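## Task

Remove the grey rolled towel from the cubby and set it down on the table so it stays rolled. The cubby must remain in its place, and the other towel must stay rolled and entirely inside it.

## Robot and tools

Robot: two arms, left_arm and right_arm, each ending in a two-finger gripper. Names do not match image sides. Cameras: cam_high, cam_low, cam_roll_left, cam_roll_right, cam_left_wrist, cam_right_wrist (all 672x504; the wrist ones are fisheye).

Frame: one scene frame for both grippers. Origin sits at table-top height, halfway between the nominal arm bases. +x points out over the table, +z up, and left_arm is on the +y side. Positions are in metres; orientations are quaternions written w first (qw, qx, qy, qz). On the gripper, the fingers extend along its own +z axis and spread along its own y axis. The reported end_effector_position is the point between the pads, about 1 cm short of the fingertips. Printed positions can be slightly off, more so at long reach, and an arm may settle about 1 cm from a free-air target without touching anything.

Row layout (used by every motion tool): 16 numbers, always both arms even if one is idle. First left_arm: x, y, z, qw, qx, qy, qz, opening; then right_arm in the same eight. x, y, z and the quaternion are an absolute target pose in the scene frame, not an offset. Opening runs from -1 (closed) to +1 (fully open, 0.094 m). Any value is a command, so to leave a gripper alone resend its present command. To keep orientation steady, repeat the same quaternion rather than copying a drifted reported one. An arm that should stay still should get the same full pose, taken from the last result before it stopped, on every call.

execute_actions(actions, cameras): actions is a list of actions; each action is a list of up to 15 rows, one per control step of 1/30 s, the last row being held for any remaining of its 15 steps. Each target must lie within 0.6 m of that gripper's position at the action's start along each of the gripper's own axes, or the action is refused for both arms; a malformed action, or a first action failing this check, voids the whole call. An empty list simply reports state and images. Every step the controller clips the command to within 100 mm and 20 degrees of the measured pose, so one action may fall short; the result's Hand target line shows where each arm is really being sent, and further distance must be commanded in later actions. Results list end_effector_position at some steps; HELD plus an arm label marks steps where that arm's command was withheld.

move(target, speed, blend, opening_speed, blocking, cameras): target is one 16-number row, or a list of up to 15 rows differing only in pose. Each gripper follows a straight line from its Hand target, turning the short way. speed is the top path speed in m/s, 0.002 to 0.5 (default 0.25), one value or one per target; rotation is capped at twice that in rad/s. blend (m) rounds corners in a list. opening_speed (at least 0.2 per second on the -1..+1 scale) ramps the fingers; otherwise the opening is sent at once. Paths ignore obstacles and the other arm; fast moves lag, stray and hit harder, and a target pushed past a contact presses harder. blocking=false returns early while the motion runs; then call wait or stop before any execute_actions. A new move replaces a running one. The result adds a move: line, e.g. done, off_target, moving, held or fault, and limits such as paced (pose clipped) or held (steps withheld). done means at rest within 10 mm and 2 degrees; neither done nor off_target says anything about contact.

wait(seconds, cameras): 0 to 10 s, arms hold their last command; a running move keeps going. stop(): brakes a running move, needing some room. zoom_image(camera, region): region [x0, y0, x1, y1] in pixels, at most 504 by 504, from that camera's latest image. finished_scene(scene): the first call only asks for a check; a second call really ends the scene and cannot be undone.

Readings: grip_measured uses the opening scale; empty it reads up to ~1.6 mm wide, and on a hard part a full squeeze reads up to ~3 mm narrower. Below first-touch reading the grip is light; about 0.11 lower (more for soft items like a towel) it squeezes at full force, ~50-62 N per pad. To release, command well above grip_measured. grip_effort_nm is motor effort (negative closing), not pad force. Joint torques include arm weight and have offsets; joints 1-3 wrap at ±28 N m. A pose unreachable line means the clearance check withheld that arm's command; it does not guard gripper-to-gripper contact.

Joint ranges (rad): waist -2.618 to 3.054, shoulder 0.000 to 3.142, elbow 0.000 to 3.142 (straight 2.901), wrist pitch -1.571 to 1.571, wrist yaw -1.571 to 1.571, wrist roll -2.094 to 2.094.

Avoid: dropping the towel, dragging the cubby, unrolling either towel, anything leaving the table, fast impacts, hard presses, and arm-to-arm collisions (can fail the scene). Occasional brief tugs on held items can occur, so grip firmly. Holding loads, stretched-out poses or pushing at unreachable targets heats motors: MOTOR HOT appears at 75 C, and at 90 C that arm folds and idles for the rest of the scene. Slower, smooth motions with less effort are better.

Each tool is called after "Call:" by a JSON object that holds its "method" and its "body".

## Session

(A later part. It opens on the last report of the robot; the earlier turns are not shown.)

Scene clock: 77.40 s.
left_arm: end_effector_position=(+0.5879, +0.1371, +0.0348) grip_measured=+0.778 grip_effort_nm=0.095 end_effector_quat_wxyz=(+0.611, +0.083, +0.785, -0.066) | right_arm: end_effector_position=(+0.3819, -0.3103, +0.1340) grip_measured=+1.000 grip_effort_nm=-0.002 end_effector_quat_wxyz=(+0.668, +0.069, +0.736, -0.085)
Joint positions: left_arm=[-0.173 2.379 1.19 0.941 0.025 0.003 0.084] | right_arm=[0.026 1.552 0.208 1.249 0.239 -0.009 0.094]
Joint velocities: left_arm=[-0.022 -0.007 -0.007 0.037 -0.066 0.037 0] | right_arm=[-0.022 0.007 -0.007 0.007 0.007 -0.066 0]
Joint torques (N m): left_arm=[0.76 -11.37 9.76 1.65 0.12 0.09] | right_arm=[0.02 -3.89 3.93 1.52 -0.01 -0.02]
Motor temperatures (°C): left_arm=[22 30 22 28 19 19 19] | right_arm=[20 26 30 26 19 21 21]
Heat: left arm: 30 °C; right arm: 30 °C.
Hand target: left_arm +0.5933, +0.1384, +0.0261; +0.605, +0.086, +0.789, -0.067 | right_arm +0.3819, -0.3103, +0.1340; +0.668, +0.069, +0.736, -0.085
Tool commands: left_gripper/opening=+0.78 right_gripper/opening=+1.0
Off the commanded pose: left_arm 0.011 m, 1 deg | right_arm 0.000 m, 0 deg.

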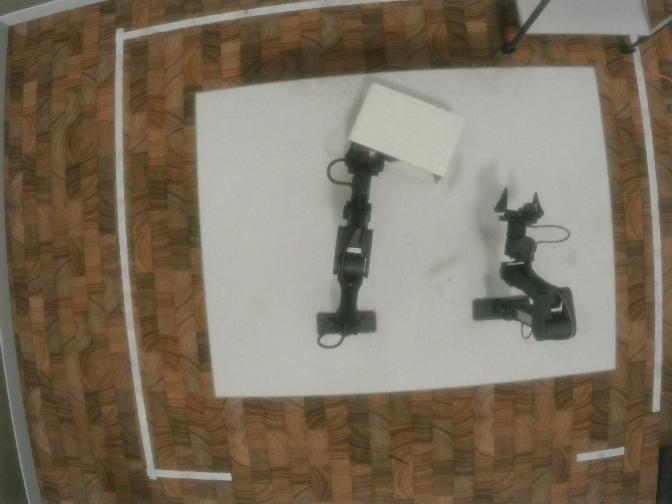

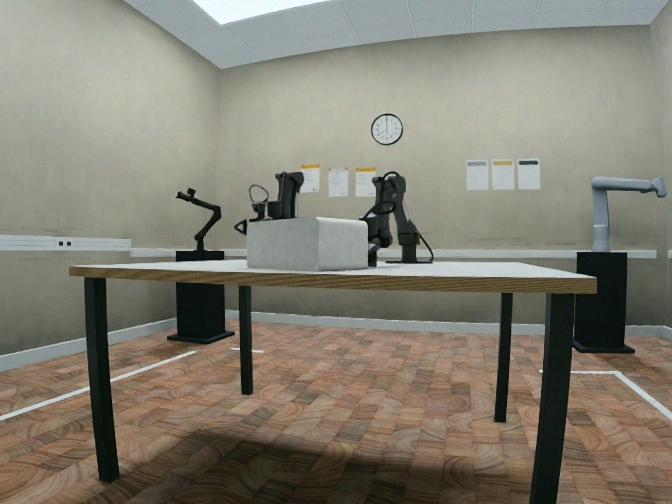

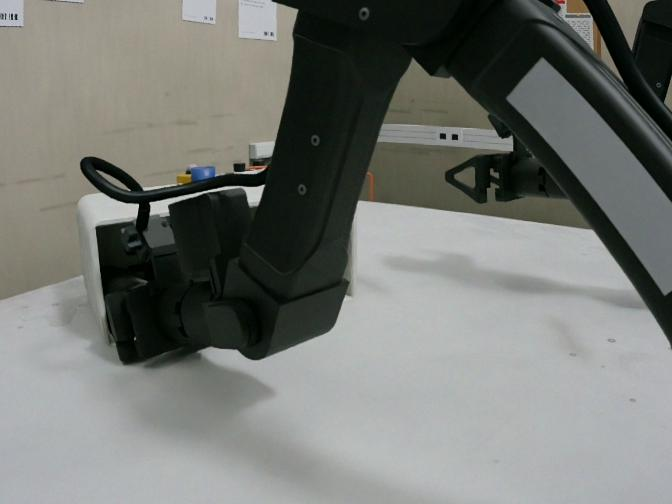

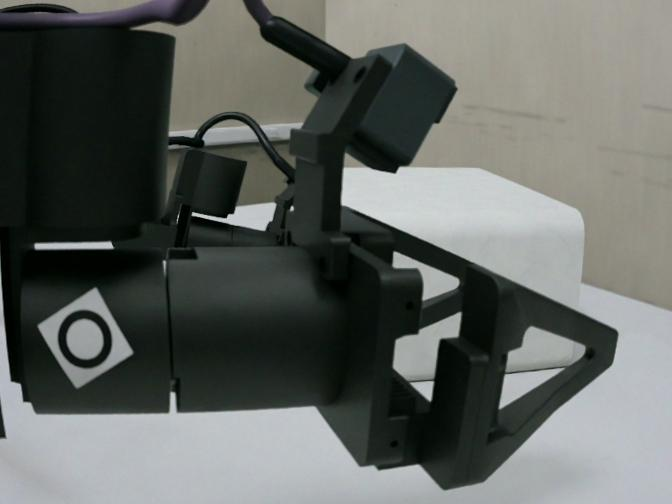

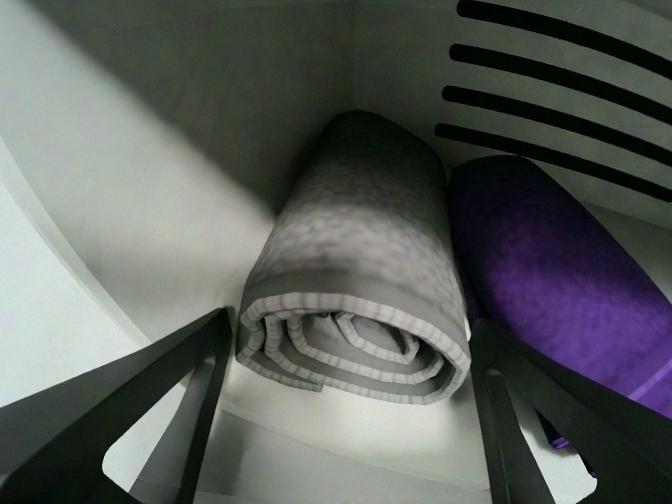

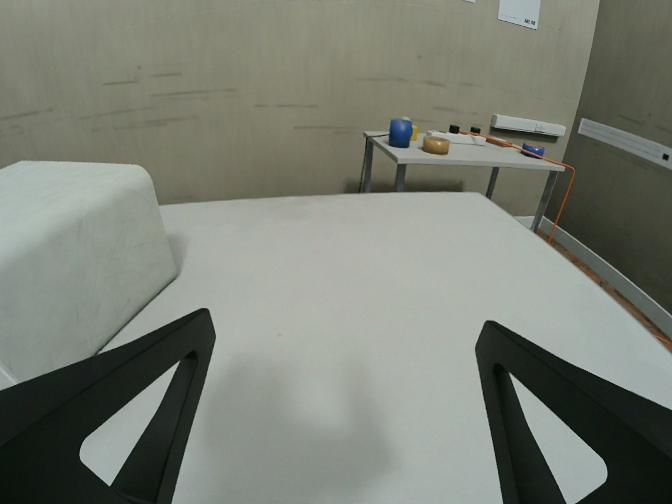

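Call:
{"method": "move", "body": {"target": [0.590,0.119,0.028,0.6039,0.1035,0.7870,-0.0794,0.74,0.3819,-0.3103,0.1340,0.668,0.069,0.736,-0.085,1.0], "speed": 0.05, "cameras": ["cam_high","cam_left_wrist"]}}

Call:
{"method": "zoom_image", "body": {"camera": "cam_high", "region": [320, 90, 460, 230]}}

Scene clock: 81.73 s.
left_arm: end_effector_position=(+0.5857, +0.1298, +0.0326) grip_measured=+0.742 grip_effort_nm=-0.110 end_effector_quat_wxyz=(+0.606, +0.090, +0.787, -0.073) | right_arm: end_effector_position=(+0.3819, -0.3103, +0.1340) grip_measured=+1.000 grip_effort_nm=0.002 end_effector_quat_wxyz=(+0.668, +0.069, +0.736, -0.085)
Joint positions: left_arm=[-0.182 2.379 1.19 0.932 0.035 0.003 0.082] | right_arm=[0.026 1.552 0.208 1.249 0.239 -0.009 0.094]
Joint velocities: left_arm=[-0.012 -0.012 -0.002 -0.037 -0.022 -0.037 0] | right_arm=[-0.002 -0.007 -0.012 0.007 -0.007 0.081 0]
Joint torques (N m): left_arm=[-1.18 -11.96 9.58 1.68 0.17 0.12] | right_arm=[0.05 -3.89 3.92 1.52 -0.01 -0.03]
Motor temperatures (°C): left_arm=[22 30 22 28 19 19 19] | right_arm=[20 26 30 26 19 21 21]
Heat: left arm: 30 °C; right arm: 30 °C.
Hand target: left_arm +0.5891, +0.1192, +0.0281; +0.604, +0.103, +0.787, -0.079 | right_arm +0.3819, -0.3103, +0.1340; +0.668, +0.069, +0.736, -0.085
Off the commanded pose: left_arm 0.012 m, 2 deg | right_arm 0.000 m, 0 deg.
move: off_target (left_arm)
Images, in order (width x height): cam_high 672x504, cam_left_wrist 672x504.

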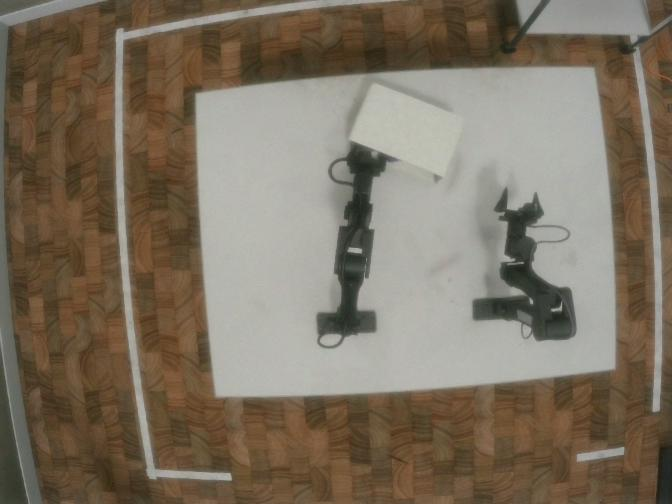

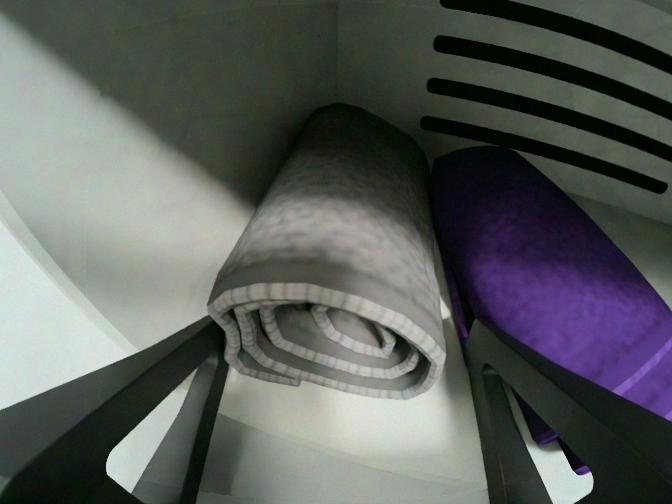

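Scaled by 3.600 from the camera's 672x504 image, which has a finer 960x720 frame.

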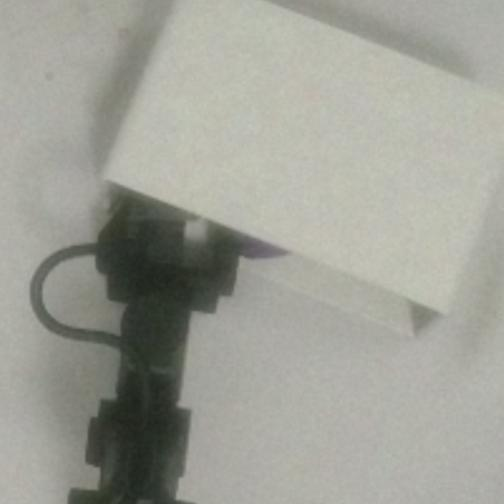

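Call:
{"method": "zoom_image", "body": {"camera": "cam_left_wrist", "region": [130, 230, 530, 480]}}

Scaled by 1.260 from the camera's 672x504 image, which has a finer 960x720 frame.

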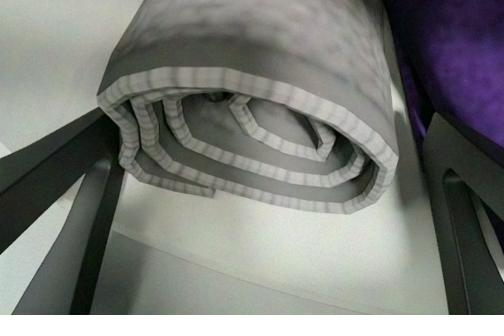

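Call:
{"method": "move", "body": {"target": [0.586,0.105,0.026,0.6039,0.1035,0.7870,-0.0794,0.66,0.3819,-0.3103,0.1340,0.668,0.069,0.736,-0.085,1.0], "speed": 0.05, "cameras": ["cam_high","cam_left_wrist"]}}

Call:
{"method": "zoom_image", "body": {"camera": "cam_high", "region": [320, 90, 460, 230]}}

Call:
{"method": "zoom_image", "body": {"camera": "cam_left_wrist", "region": [130, 230, 530, 480]}}

Scene clock: 83.63 s.
left_arm: end_effector_position=(+0.5819, +0.1124, +0.0325) grip_measured=+0.662 grip_effort_nm=-0.115 end_effector_quat_wxyz=(+0.605, +0.099, +0.786, -0.078) | right_arm: end_effector_position=(+0.3819, -0.3103, +0.1340) grip_measured=+1.000 grip_effort_nm=-0.002 end_effector_quat_wxyz=(+0.668, +0.069, +0.736, -0.085)
Joint positions: left_arm=[-0.216 2.379 1.19 0.932 0.023 0.003 0.078] | right_arm=[0.026 1.552 0.208 1.249 0.239 -0.009 0.094]
Joint velocities: left_arm=[-0.007 0.007 -0.012 -0.051 -0.037 0.022 -0.001] | right_arm=[0.012 -0.007 -0.017 -0.11 -0.051 -0.081 0]
Joint torques (N m): left_arm=[-1.22 -11.55 9.33 1.78 -0.07 0.03] | right_arm=[0.03 -3.89 3.93 1.52 -0.02 -0.03]
Motor temperatures (°C): left_arm=[22 31 22 28 19 19 19] | right_arm=[20 26 30 26 19 21 21]
Heat: left arm: 31 °C; right arm: 30 °C.
Hand target: left_arm +0.5852, +0.1053, +0.0261; +0.604, +0.103, +0.787, -0.079 | right_arm +0.3819, -0.3103, +0.1340; +0.668, +0.069, +0.736, -0.085
Off the commanded pose: left_arm 0.011 m, 1 deg | right_arm 0.000 m, 0 deg.
move: off_target (left_arm)
Images, in order (width x height): cam_high 672x504, cam_left_wrist 672x504.

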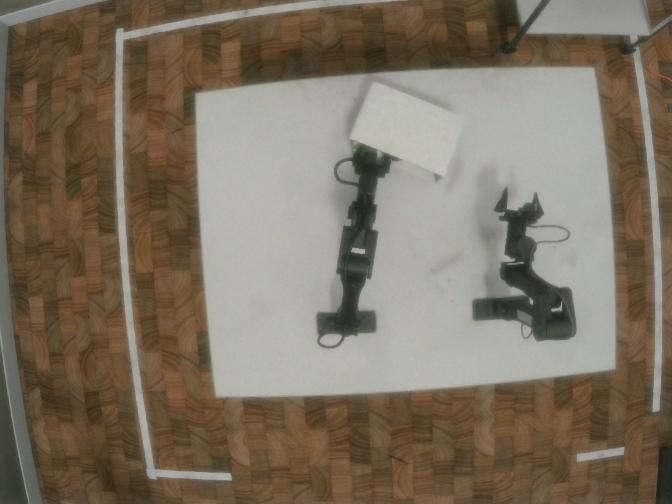

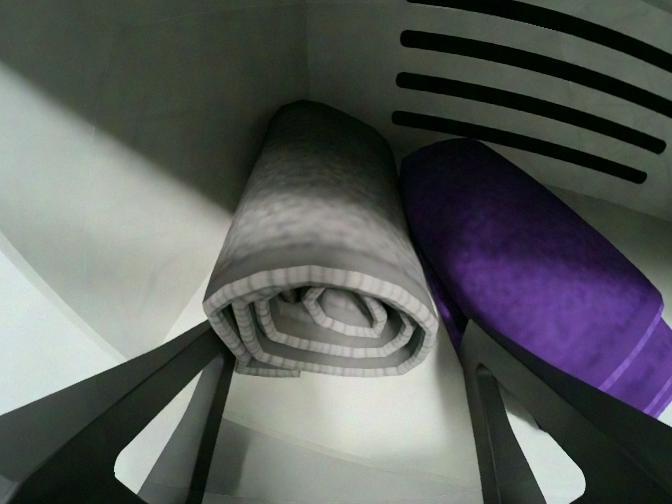

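Scaled by 3.600 from the camera's 672x504 image, which has a finer 960x720 frame.

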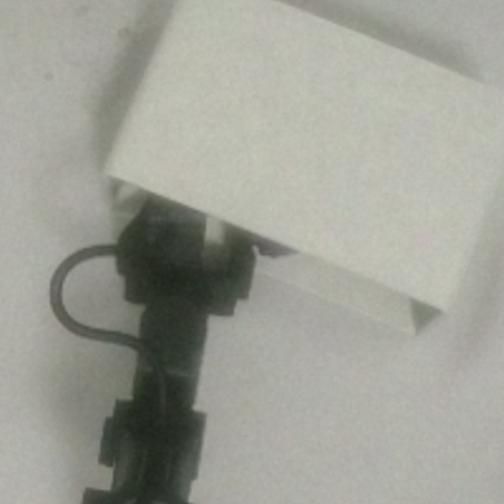

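Scaled by 1.260 from the camera's 672x504 image, which has a finer 960x720 frame.

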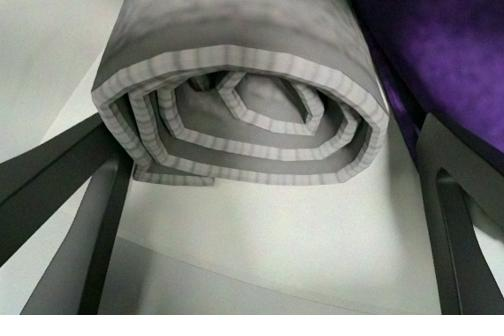

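Call:
{"method": "move", "body": {"target": [[0.584,0.092,0.026,0.6009,0.1294,0.7831,-0.0993,0.70,0.3819,-0.3103,0.1340,0.668,0.069,0.736,-0.085,1.0],[0.587,0.1075,0.026,0.6009,0.1294,0.7831,-0.0993,0.70,0.3819,-0.3103,0.1340,0.668,0.069,0.736,-0.085,1.0]], "speed": 0.05, "cameras": ["cam_high","cam_left_wrist"]}}

Call:
{"method": "zoom_image", "body": {"camera": "cam_high", "region": [320, 90, 460, 230]}}

Call:
{"method": "zoom_image", "body": {"camera": "cam_left_wrist", "region": [130, 230, 530, 480]}}

Scene clock: 85.83 s.
left_arm: end_effector_position=(+0.5804, +0.1071, +0.0330) grip_measured=+0.698 grip_effort_nm=0.100 end_effector_quat_wxyz=(+0.603, +0.124, +0.782, -0.099) | right_arm: end_effector_position=(+0.3819, -0.3103, +0.1340) grip_measured=+1.000 grip_effort_nm=0.002 end_effector_quat_wxyz=(+0.668, +0.069, +0.736, -0.085)
Joint positions: left_arm=[-0.202 2.379 1.192 0.93 0.1 0.02 0.08] | right_arm=[0.026 1.552 0.208 1.249 0.239 -0.009 0.094]
Joint velocities: left_arm=[0.002 0.002 0.002 -0.095 -0.022 0.007 0.001] | right_arm=[-0.002 -0.002 0.012 0.007 -0.007 -0.066 0]
Joint torques (N m): left_arm=[0.73 -11.34 9.77 1.73 0.16 0.12] | right_arm=[0.03 -3.88 3.92 1.52 -0.02 -0.03]
Motor temperatures (°C): left_arm=[22 31 22 28 19 19 19] | right_arm=[20 26 30 27 19 21 21]
Heat: left arm: 31 °C; right arm: 30 °C.
Hand target: left_arm +0.5861, +0.1076, +0.0261; +0.601, +0.129, +0.783, -0.099 | right_arm +0.3819, -0.3103, +0.1340; +0.668, +0.069, +0.736, -0.085
Off the commanded pose: left_arm 0.010 m, 1 deg | right_arm 0.000 m, 0 deg.
move: done
Images, in order (width x height): cam_high 672x504, cam_left_wrist 672x504.

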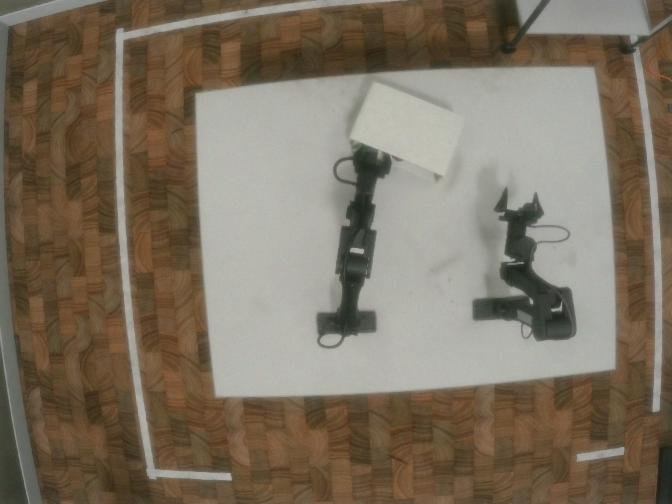

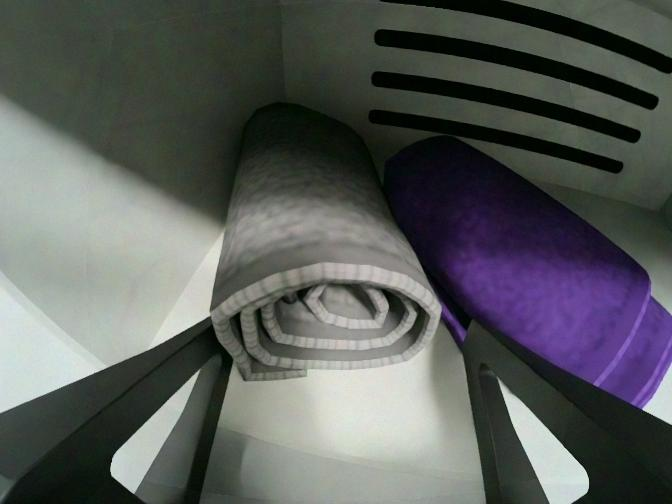

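Scaled by 3.600 from the camera's 672x504 image, which has a finer 960x720 frame.

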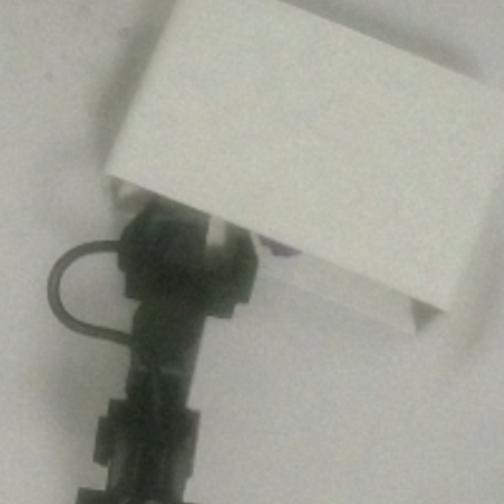

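Scaled by 1.260 from the camera's 672x504 image, which has a finer 960x720 frame.

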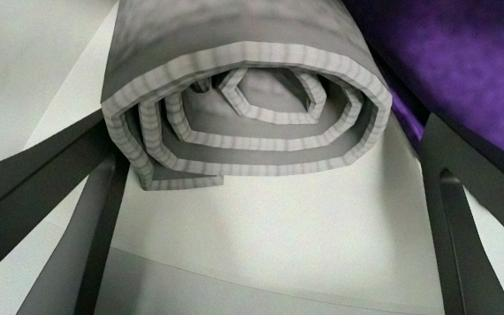

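Call:
{"method": "move", "body": {"target": [[0.586,0.113,0.027,0.6009,0.1294,0.7831,-0.0993,0.80,0.3819,-0.3103,0.1340,0.668,0.069,0.736,-0.085,1.0],[0.612,0.1045,0.028,0.6009,0.1294,0.7831,-0.0993,0.80,0.3819,-0.3103,0.1340,0.668,0.069,0.736,-0.085,1.0]], "speed": 0.05, "cameras": ["cam_high","cam_left_wrist"]}}

Call:
{"method": "zoom_image", "body": {"camera": "cam_high", "region": [320, 90, 460, 230]}}

Call:
{"method": "zoom_image", "body": {"camera": "cam_left_wrist", "region": [130, 230, 530, 480]}}

Scene clock: 87.60 s.
left_arm: end_effector_position=(+0.6056, +0.1056, +0.0343) grip_measured=+0.798 grip_effort_nm=0.100 end_effector_quat_wxyz=(+0.602, +0.125, +0.782, -0.100) | right_arm: end_effector_position=(+0.3819, -0.3103, +0.1340) grip_measured=+1.000 grip_effort_nm=-0.002 end_effector_quat_wxyz=(+0.668, +0.069, +0.736, -0.085)
Joint positions: left_arm=[-0.192 2.433 1.323 0.851 0.111 0.023 0.084] | right_arm=[0.026 1.552 0.208 1.249 0.239 -0.009 0.094]
Joint velocities: left_arm=[0.027 -0.002 0.007 0.007 -0.022 0.022 0.001] | right_arm=[-0.007 -0.007 -0.002 0.037 -0.007 0.051 0]
Joint torques (N m): left_arm=[0.23 -12.19 10.48 1.69 0.08 0.11] | right_arm=[0.03 -3.88 3.93 1.52 -0.01 -0.03]
Motor temperatures (°C): left_arm=[22 31 22 28 19 19 19] | right_arm=[20 26 30 27 19 21 21]
Heat: left arm: 31 °C; right arm: 30 °C.
Hand target: left_arm +0.6114, +0.1044, +0.0281; +0.601, +0.129, +0.783, -0.099 | right_arm +0.3819, -0.3103, +0.1340; +0.668, +0.069, +0.736, -0.085
Off the commanded pose: left_arm 0.009 m, 1 deg | right_arm 0.000 m, 0 deg.
move: done
Images, in order (width x height): cam_high 672x504, cam_left_wrist 672x504.

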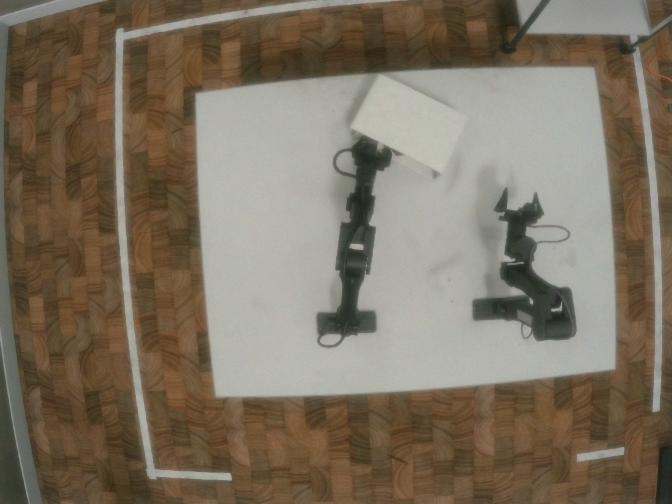

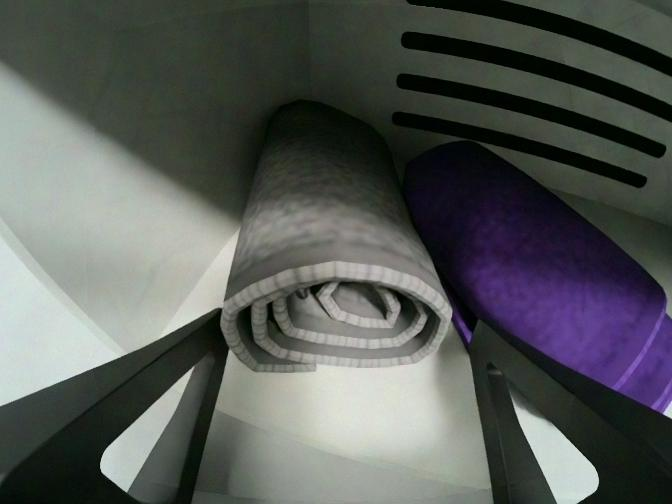

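Scaled by 3.600 from the camera's 672x504 image, which has a finer 960x720 frame.

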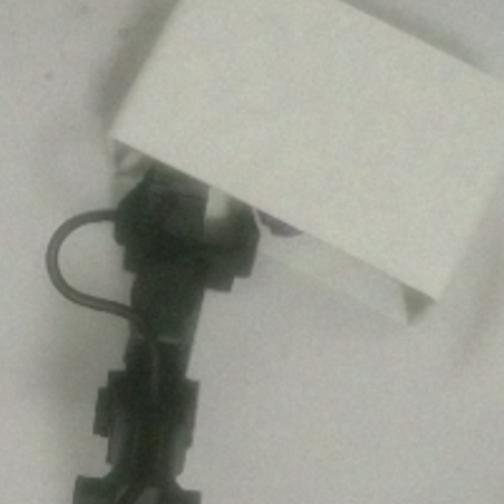

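Scaled by 1.260 from the camera's 672x504 image, which has a finer 960x720 frame.

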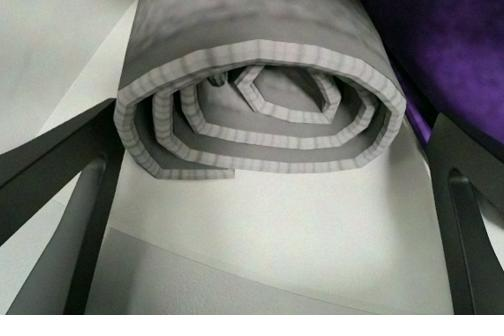

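Call:
{"method": "wait", "body": {"seconds": 0, "cameras": ["cam_roll_left","cam_low"]}}

Call:
{"method": "zoom_image", "body": {"camera": "cam_roll_left", "region": [60, 170, 260, 380]}}

Call:
{"method": "zoom_image", "body": {"camera": "cam_low", "region": [220, 160, 430, 290]}}

Scene clock: 89.73 s.
left_arm: end_effector_position=(+0.6056, +0.1056, +0.0343) grip_measured=+0.798 grip_effort_nm=0.095 end_effector_quat_wxyz=(+0.602, +0.125, +0.782, -0.100) | right_arm: end_effector_position=(+0.3819, -0.3103, +0.1340) grip_measured=+1.000 grip_effort_nm=0.002 end_effector_quat_wxyz=(+0.668, +0.069, +0.736, -0.085)
Joint positions: left_arm=[-0.192 2.433 1.323 0.851 0.111 0.023 0.084] | right_arm=[0.026 1.552 0.208 1.249 0.239 -0.009 0.094]
Joint velocities: left_arm=[-0.012 -0.002 -0.007 -0.095 -0.037 -0.037 -0.001] | right_arm=[-0.017 0.017 -0.012 0.007 0.037 -0.022 0]
Joint torques (N m): left_arm=[0.23 -12.21 10.48 1.7 0.08 0.11] | right_arm=[0.02 -3.88 3.93 1.52 -0.01 -0.03]
Motor temperatures (°C): left_arm=[22 31 22 28 19 19 19] | right_arm=[20 26 30 27 19 21 21]
Heat: left arm: 31 °C; right arm: 30 °C.
Hand target: left_arm +0.6114, +0.1044, +0.0281; +0.601, +0.129, +0.783, -0.099 | right_arm +0.3819, -0.3103, +0.1340; +0.668, +0.069, +0.736, -0.085
Tool commands: left_gripper/opening=+0.8 right_gripper/opening=+1.0
Off the commanded pose: left_arm 0.009 m, 1 deg | right_arm 0.000 m, 0 deg.
Images, in order (width x height): cam_low 672x504, cam_roll_left 672x504.

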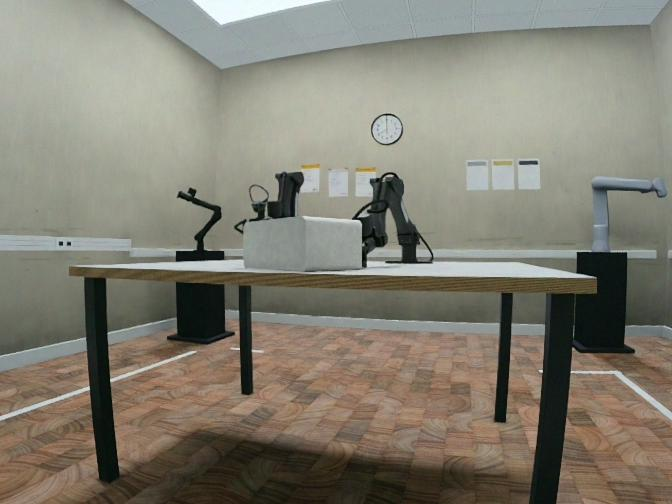

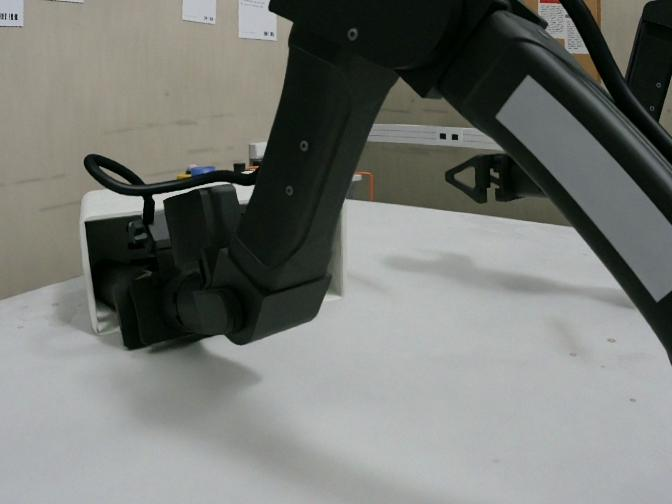

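Scaled by 2.400 from the camera's 672x504 image, which has a finer 960x720 frame.

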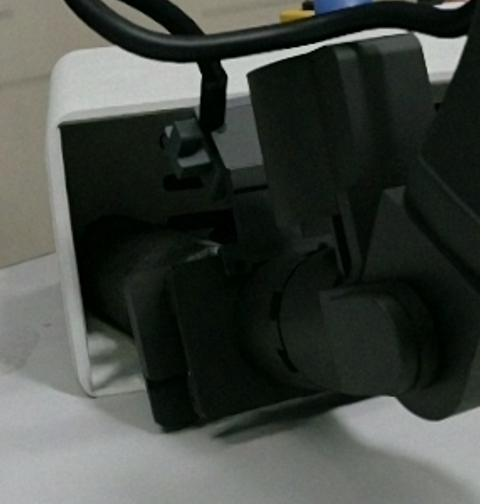

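Scaled by 2.400 from the camera's 672x504 image, which has a finer 960x720 frame.

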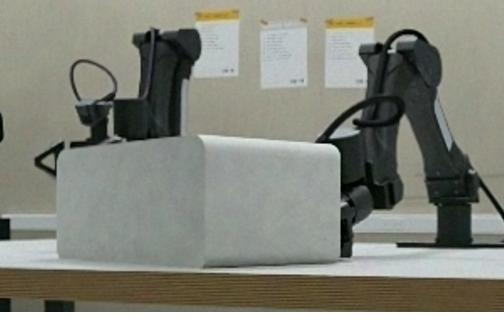

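Call:
{"method": "move", "body": {"target": [[0.592,0.111,0.028,0.6009,0.1294,0.7831,-0.0993,0.80,0.3819,-0.3103,0.1340,0.668,0.069,0.736,-0.085,1.0],[0.592,0.111,0.022,0.6473,0.1233,0.7446,-0.1072,0.80,0.3819,-0.3103,0.1340,0.668,0.069,0.736,-0.085,1.0]], "speed": 0.05, "cameras": ["cam_high","cam_left_wrist","cam_roll_left"]}}

Call:
{"method": "zoom_image", "body": {"camera": "cam_high", "region": [320, 90, 460, 230]}}

Call:
{"method": "zoom_image", "body": {"camera": "cam_roll_left", "region": [60, 170, 260, 380]}}

Scene clock: 93.70 s.
left_arm: end_effector_position=(+0.5978, +0.1061, +0.0489) grip_measured=+0.798 grip_effort_nm=0.095 end_effector_quat_wxyz=(+0.666, +0.126, +0.728, -0.103) | right_arm: end_effector_position=(+0.3819, -0.3103, +0.1340) grip_measured=+1.000 grip_effort_nm=-0.002 end_effector_quat_wxyz=(+0.668, +0.069, +0.736, -0.085)
Joint positions: left_arm=[-0.192 2.477 1.257 1.126 0.117 0.028 0.084] | right_arm=[0.026 1.552 0.208 1.249 0.239 -0.009 0.094]
Joint velocities: left_arm=[-0.002 0.007 -0.012 0.007 0.051 0.022 0] | right_arm=[-0.007 -0.007 -0.012 -0.066 -0.051 0.007 0]
Joint torques (N m): left_arm=[0.94 -11.59 4.6 1.86 0.11 -0.06] | right_arm=[0.03 -3.89 3.92 1.52 -0.01 -0.03]
Motor temperatures (°C): left_arm=[22 31 22 28 19 19 19] | right_arm=[20 26 30 27 19 21 21]
Heat: left arm: 31 °C; right arm: 30 °C.
Hand target: left_arm +0.5911, +0.1111, +0.0224; +0.647, +0.124, +0.745, -0.106 | right_arm +0.3819, -0.3103, +0.1340; +0.668, +0.069, +0.736, -0.085
Off the commanded pose: left_arm 0.028 m, 3 deg | right_arm 0.000 m, 0 deg.
move: off_target (left_arm)
Images, in order (width x height): cam_high 672x504, cam_roll_left 672x504, cam_left_wrist 672x504.

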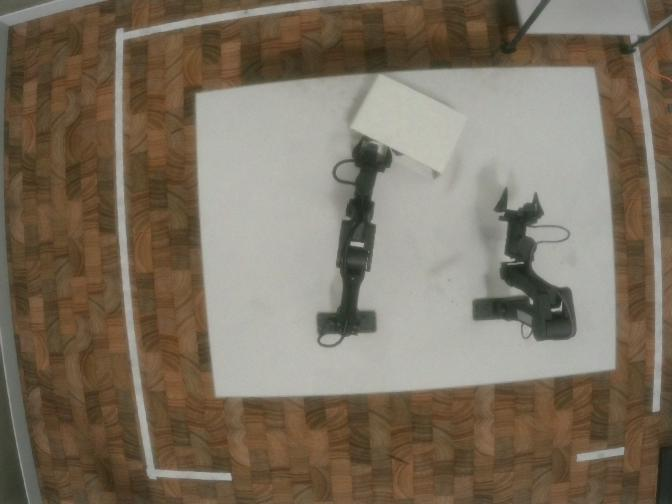

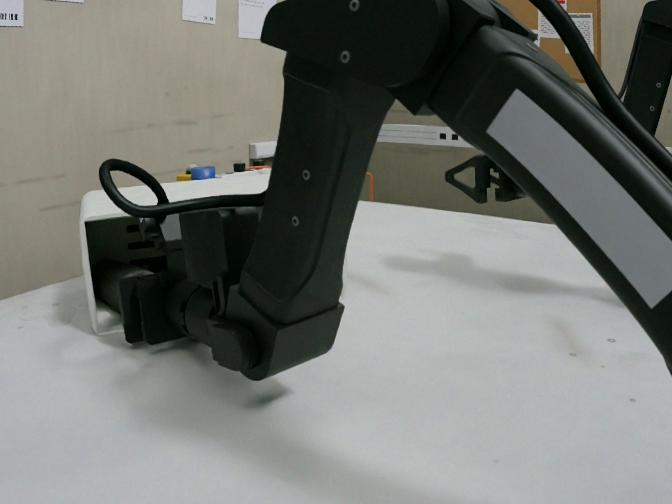

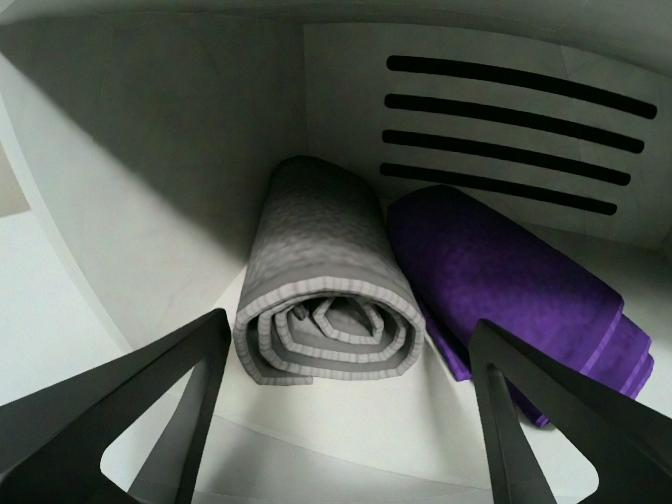

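Scaled by 3.600 from the camera's 672x504 image, which has a finer 960x720 frame.

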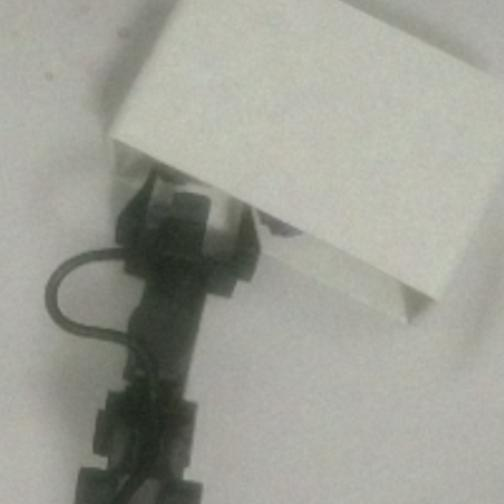

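Scaled by 2.400 from the camera's 672x504 image, which has a finer 960x720 frame.

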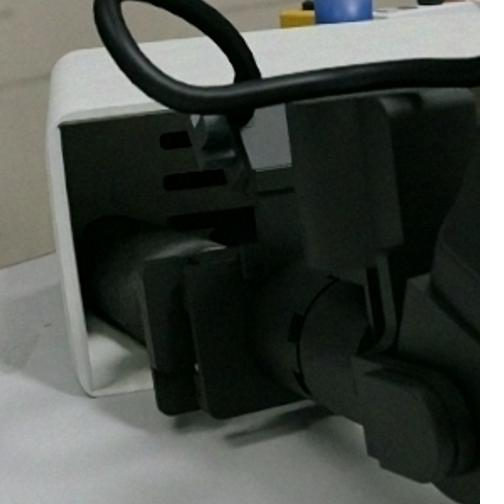

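Call:
{"method": "move", "body": {"target": [[0.580,0.114,0.028,0.6009,0.1294,0.7831,-0.0993,0.74,0.3819,-0.3103,0.1340,0.668,0.069,0.736,-0.085,1.0],[0.583,0.113,0.014,0.6009,0.1294,0.7831,-0.0993,0.74,0.3819,-0.3103,0.1340,0.668,0.069,0.736,-0.085,1.0]], "speed": 0.05, "cameras": ["cam_high","cam_left_wrist","cam_roll_left"]}}

Call:
{"method": "zoom_image", "body": {"camera": "cam_high", "region": [320, 90, 460, 230]}}

Call:
{"method": "zoom_image", "body": {"camera": "cam_roll_left", "region": [60, 170, 260, 380]}}

Scene clock: 97.93 s.
left_arm: end_effector_position=(+0.5860, +0.1086, +0.0316) grip_measured=+0.742 grip_effort_nm=-0.115 end_effector_quat_wxyz=(+0.621, +0.127, +0.767, -0.103) | right_arm: end_effector_position=(+0.3819, -0.3103, +0.1340) grip_measured=+1.000 grip_effort_nm=0.002 end_effector_quat_wxyz=(+0.668, +0.069, +0.736, -0.085)
Joint positions: left_arm=[-0.192 2.425 1.211 1.002 0.118 0.025 0.082] | right_arm=[0.026 1.552 0.208 1.249 0.239 -0.009 0.094]
Joint velocities: left_arm=[-0.002 0.002 -0.017 0.037 -0.022 -0.007 0] | right_arm=[-0.007 0.002 0.012 -0.051 -0.022 -0.051 0]
Joint torques (N m): left_arm=[0.85 -13.04 6.13 1.44 0.08 0.07] | right_arm=[0.02 -3.89 3.92 1.52 -0.01 -0.03]
Motor temperatures (°C): left_arm=[22 31 22 29 19 19 19] | right_arm=[20 26 30 27 19 21 21]
Heat: left arm: 31 °C; right arm: 30 °C.
Hand target: left_arm +0.5827, +0.1131, +0.0142; +0.601, +0.128, +0.783, -0.100 | right_arm +0.3819, -0.3103, +0.1340; +0.668, +0.069, +0.736, -0.085
Off the commanded pose: left_arm 0.018 m, 3 deg | right_arm 0.000 m, 0 deg.
move: off_target (left_arm)
Images, in order (width x height): cam_high 672x504, cam_roll_left 672x504, cam_left_wrist 672x504.

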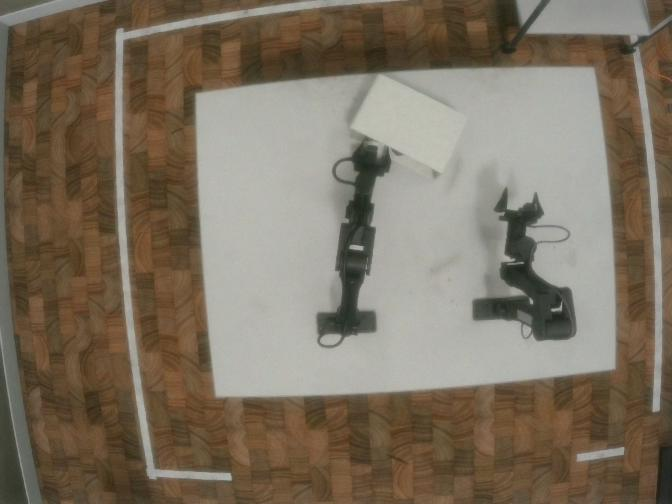

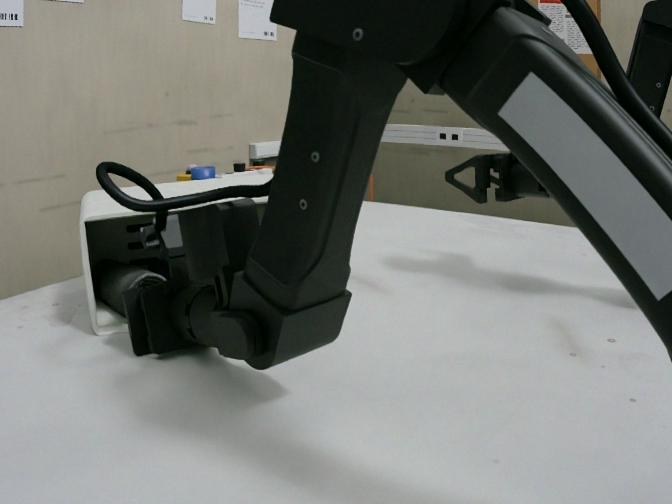

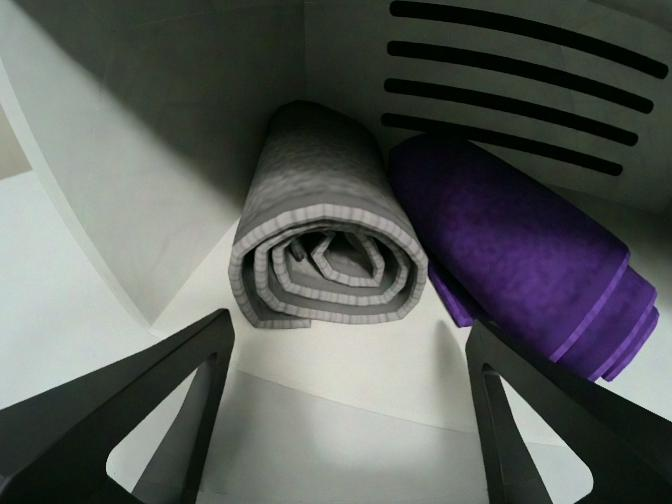

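Scaled by 3.600 from the camera's 672x504 image, which has a finer 960x720 frame.

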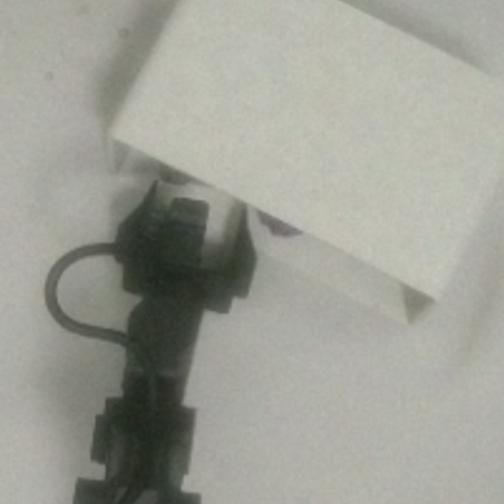

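Scaled by 2.400 from the camera's 672x504 image, which has a finer 960x720 frame.

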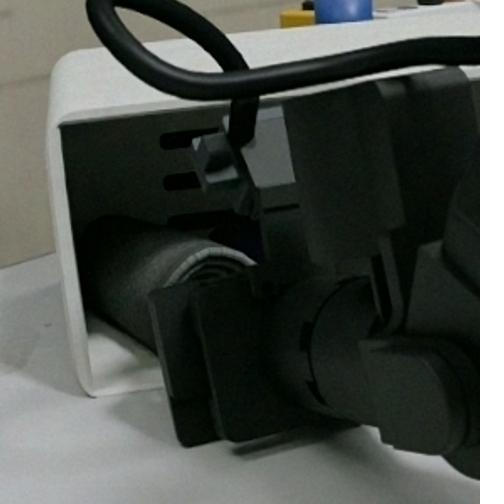

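Call:
{"method": "move", "body": {"target": [[0.588,0.1115,0.012,0.5868,0.1313,0.7931,-0.0971,0.74,0.3819,-0.3103,0.1340,0.668,0.069,0.736,-0.085,1.0]], "speed": 0.05, "cameras": ["cam_high","cam_left_wrist","cam_roll_left"]}}

Call:
{"method": "zoom_image", "body": {"camera": "cam_roll_left", "region": [60, 170, 260, 380]}}

Scene clock: 99.30 s.
left_arm: end_effector_position=(+0.5882, +0.1081, +0.0302) grip_measured=+0.742 grip_effort_nm=-0.115 end_effector_quat_wxyz=(+0.615, +0.128, +0.771, -0.102) | right_arm: end_effector_position=(+0.3819, -0.3103, +0.1340) grip_measured=+1.000 grip_effort_nm=-0.002 end_effector_quat_wxyz=(+0.668, +0.069, +0.736, -0.085)
Joint positions: left_arm=[-0.192 2.425 1.225 0.973 0.118 0.027 0.082] | right_arm=[0.026 1.552 0.208 1.249 0.239 -0.009 0.094]
Joint velocities: left_arm=[0.002 0.002 0.017 -0.066 -0.007 -0.037 0] | right_arm=[-0.002 0.007 -0.007 -0.022 -0.007 0.022 0]
Joint torques (N m): left_arm=[0.69 -13.53 7.91 1.01 0.05 0.11] | right_arm=[0.03 -3.88 3.92 1.52 -0.01 -0.03]
Motor temperatures (°C): left_arm=[22 31 22 28 19 19 19] | right_arm=[20 26 30 27 19 21 21]
Heat: left arm: 31 °C; right arm: 30 °C.
Hand target: left_arm +0.5870, +0.1117, +0.0125; +0.588, +0.130, +0.792, -0.098 | right_arm +0.3819, -0.3103, +0.1340; +0.668, +0.069, +0.736, -0.085
Off the commanded pose: left_arm 0.019 m, 4 deg | right_arm 0.000 m, 0 deg.
move: off_target (left_arm)
Images, in order (width x height): cam_high 672x504, cam_roll_left 672x504, cam_left_wrist 672x504.

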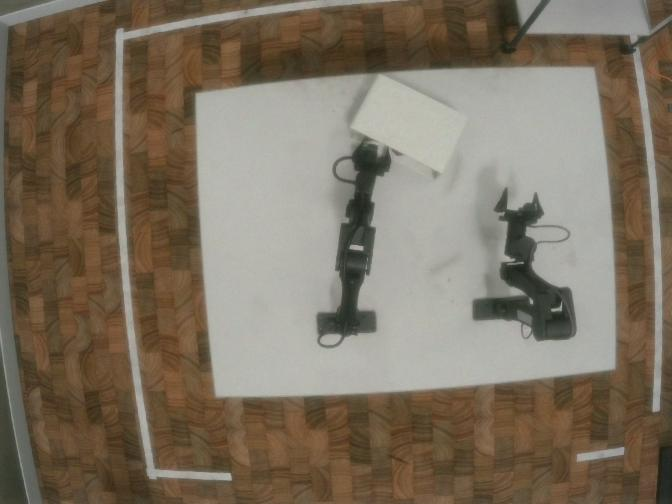

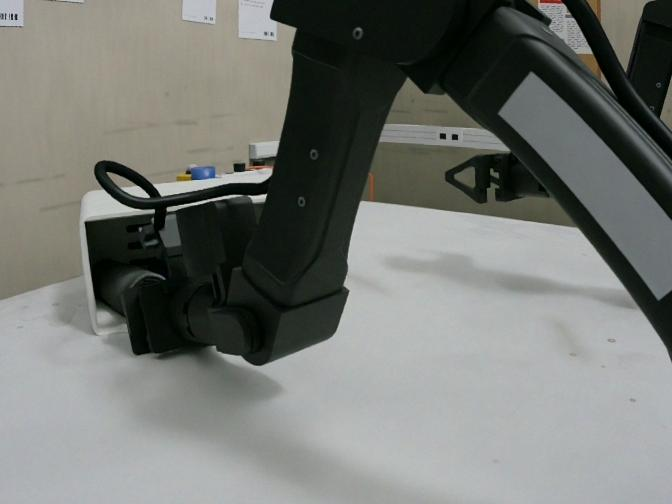

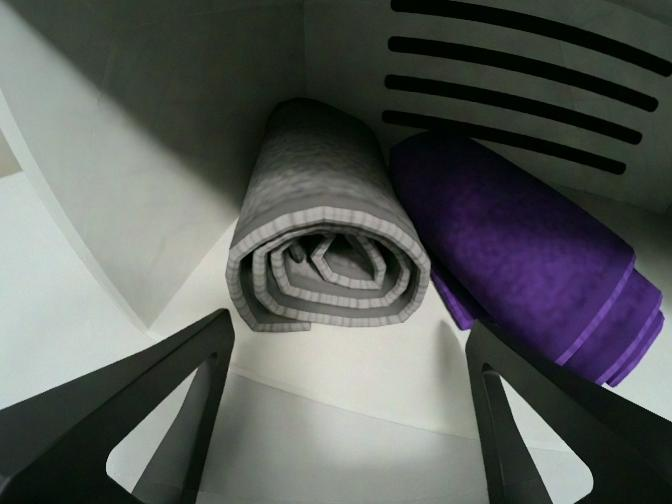

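Scaled by 2.400 from the camera's 672x504 image, which has a finer 960x720 frame.

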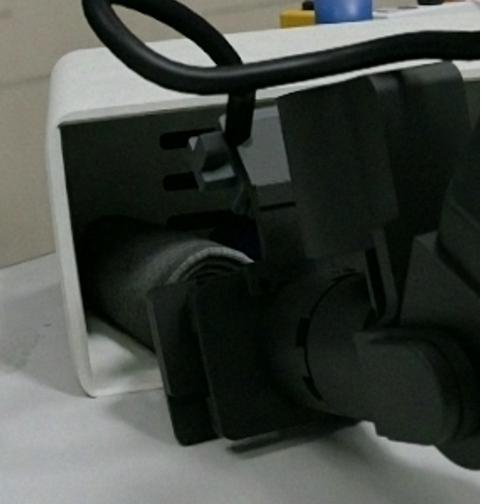

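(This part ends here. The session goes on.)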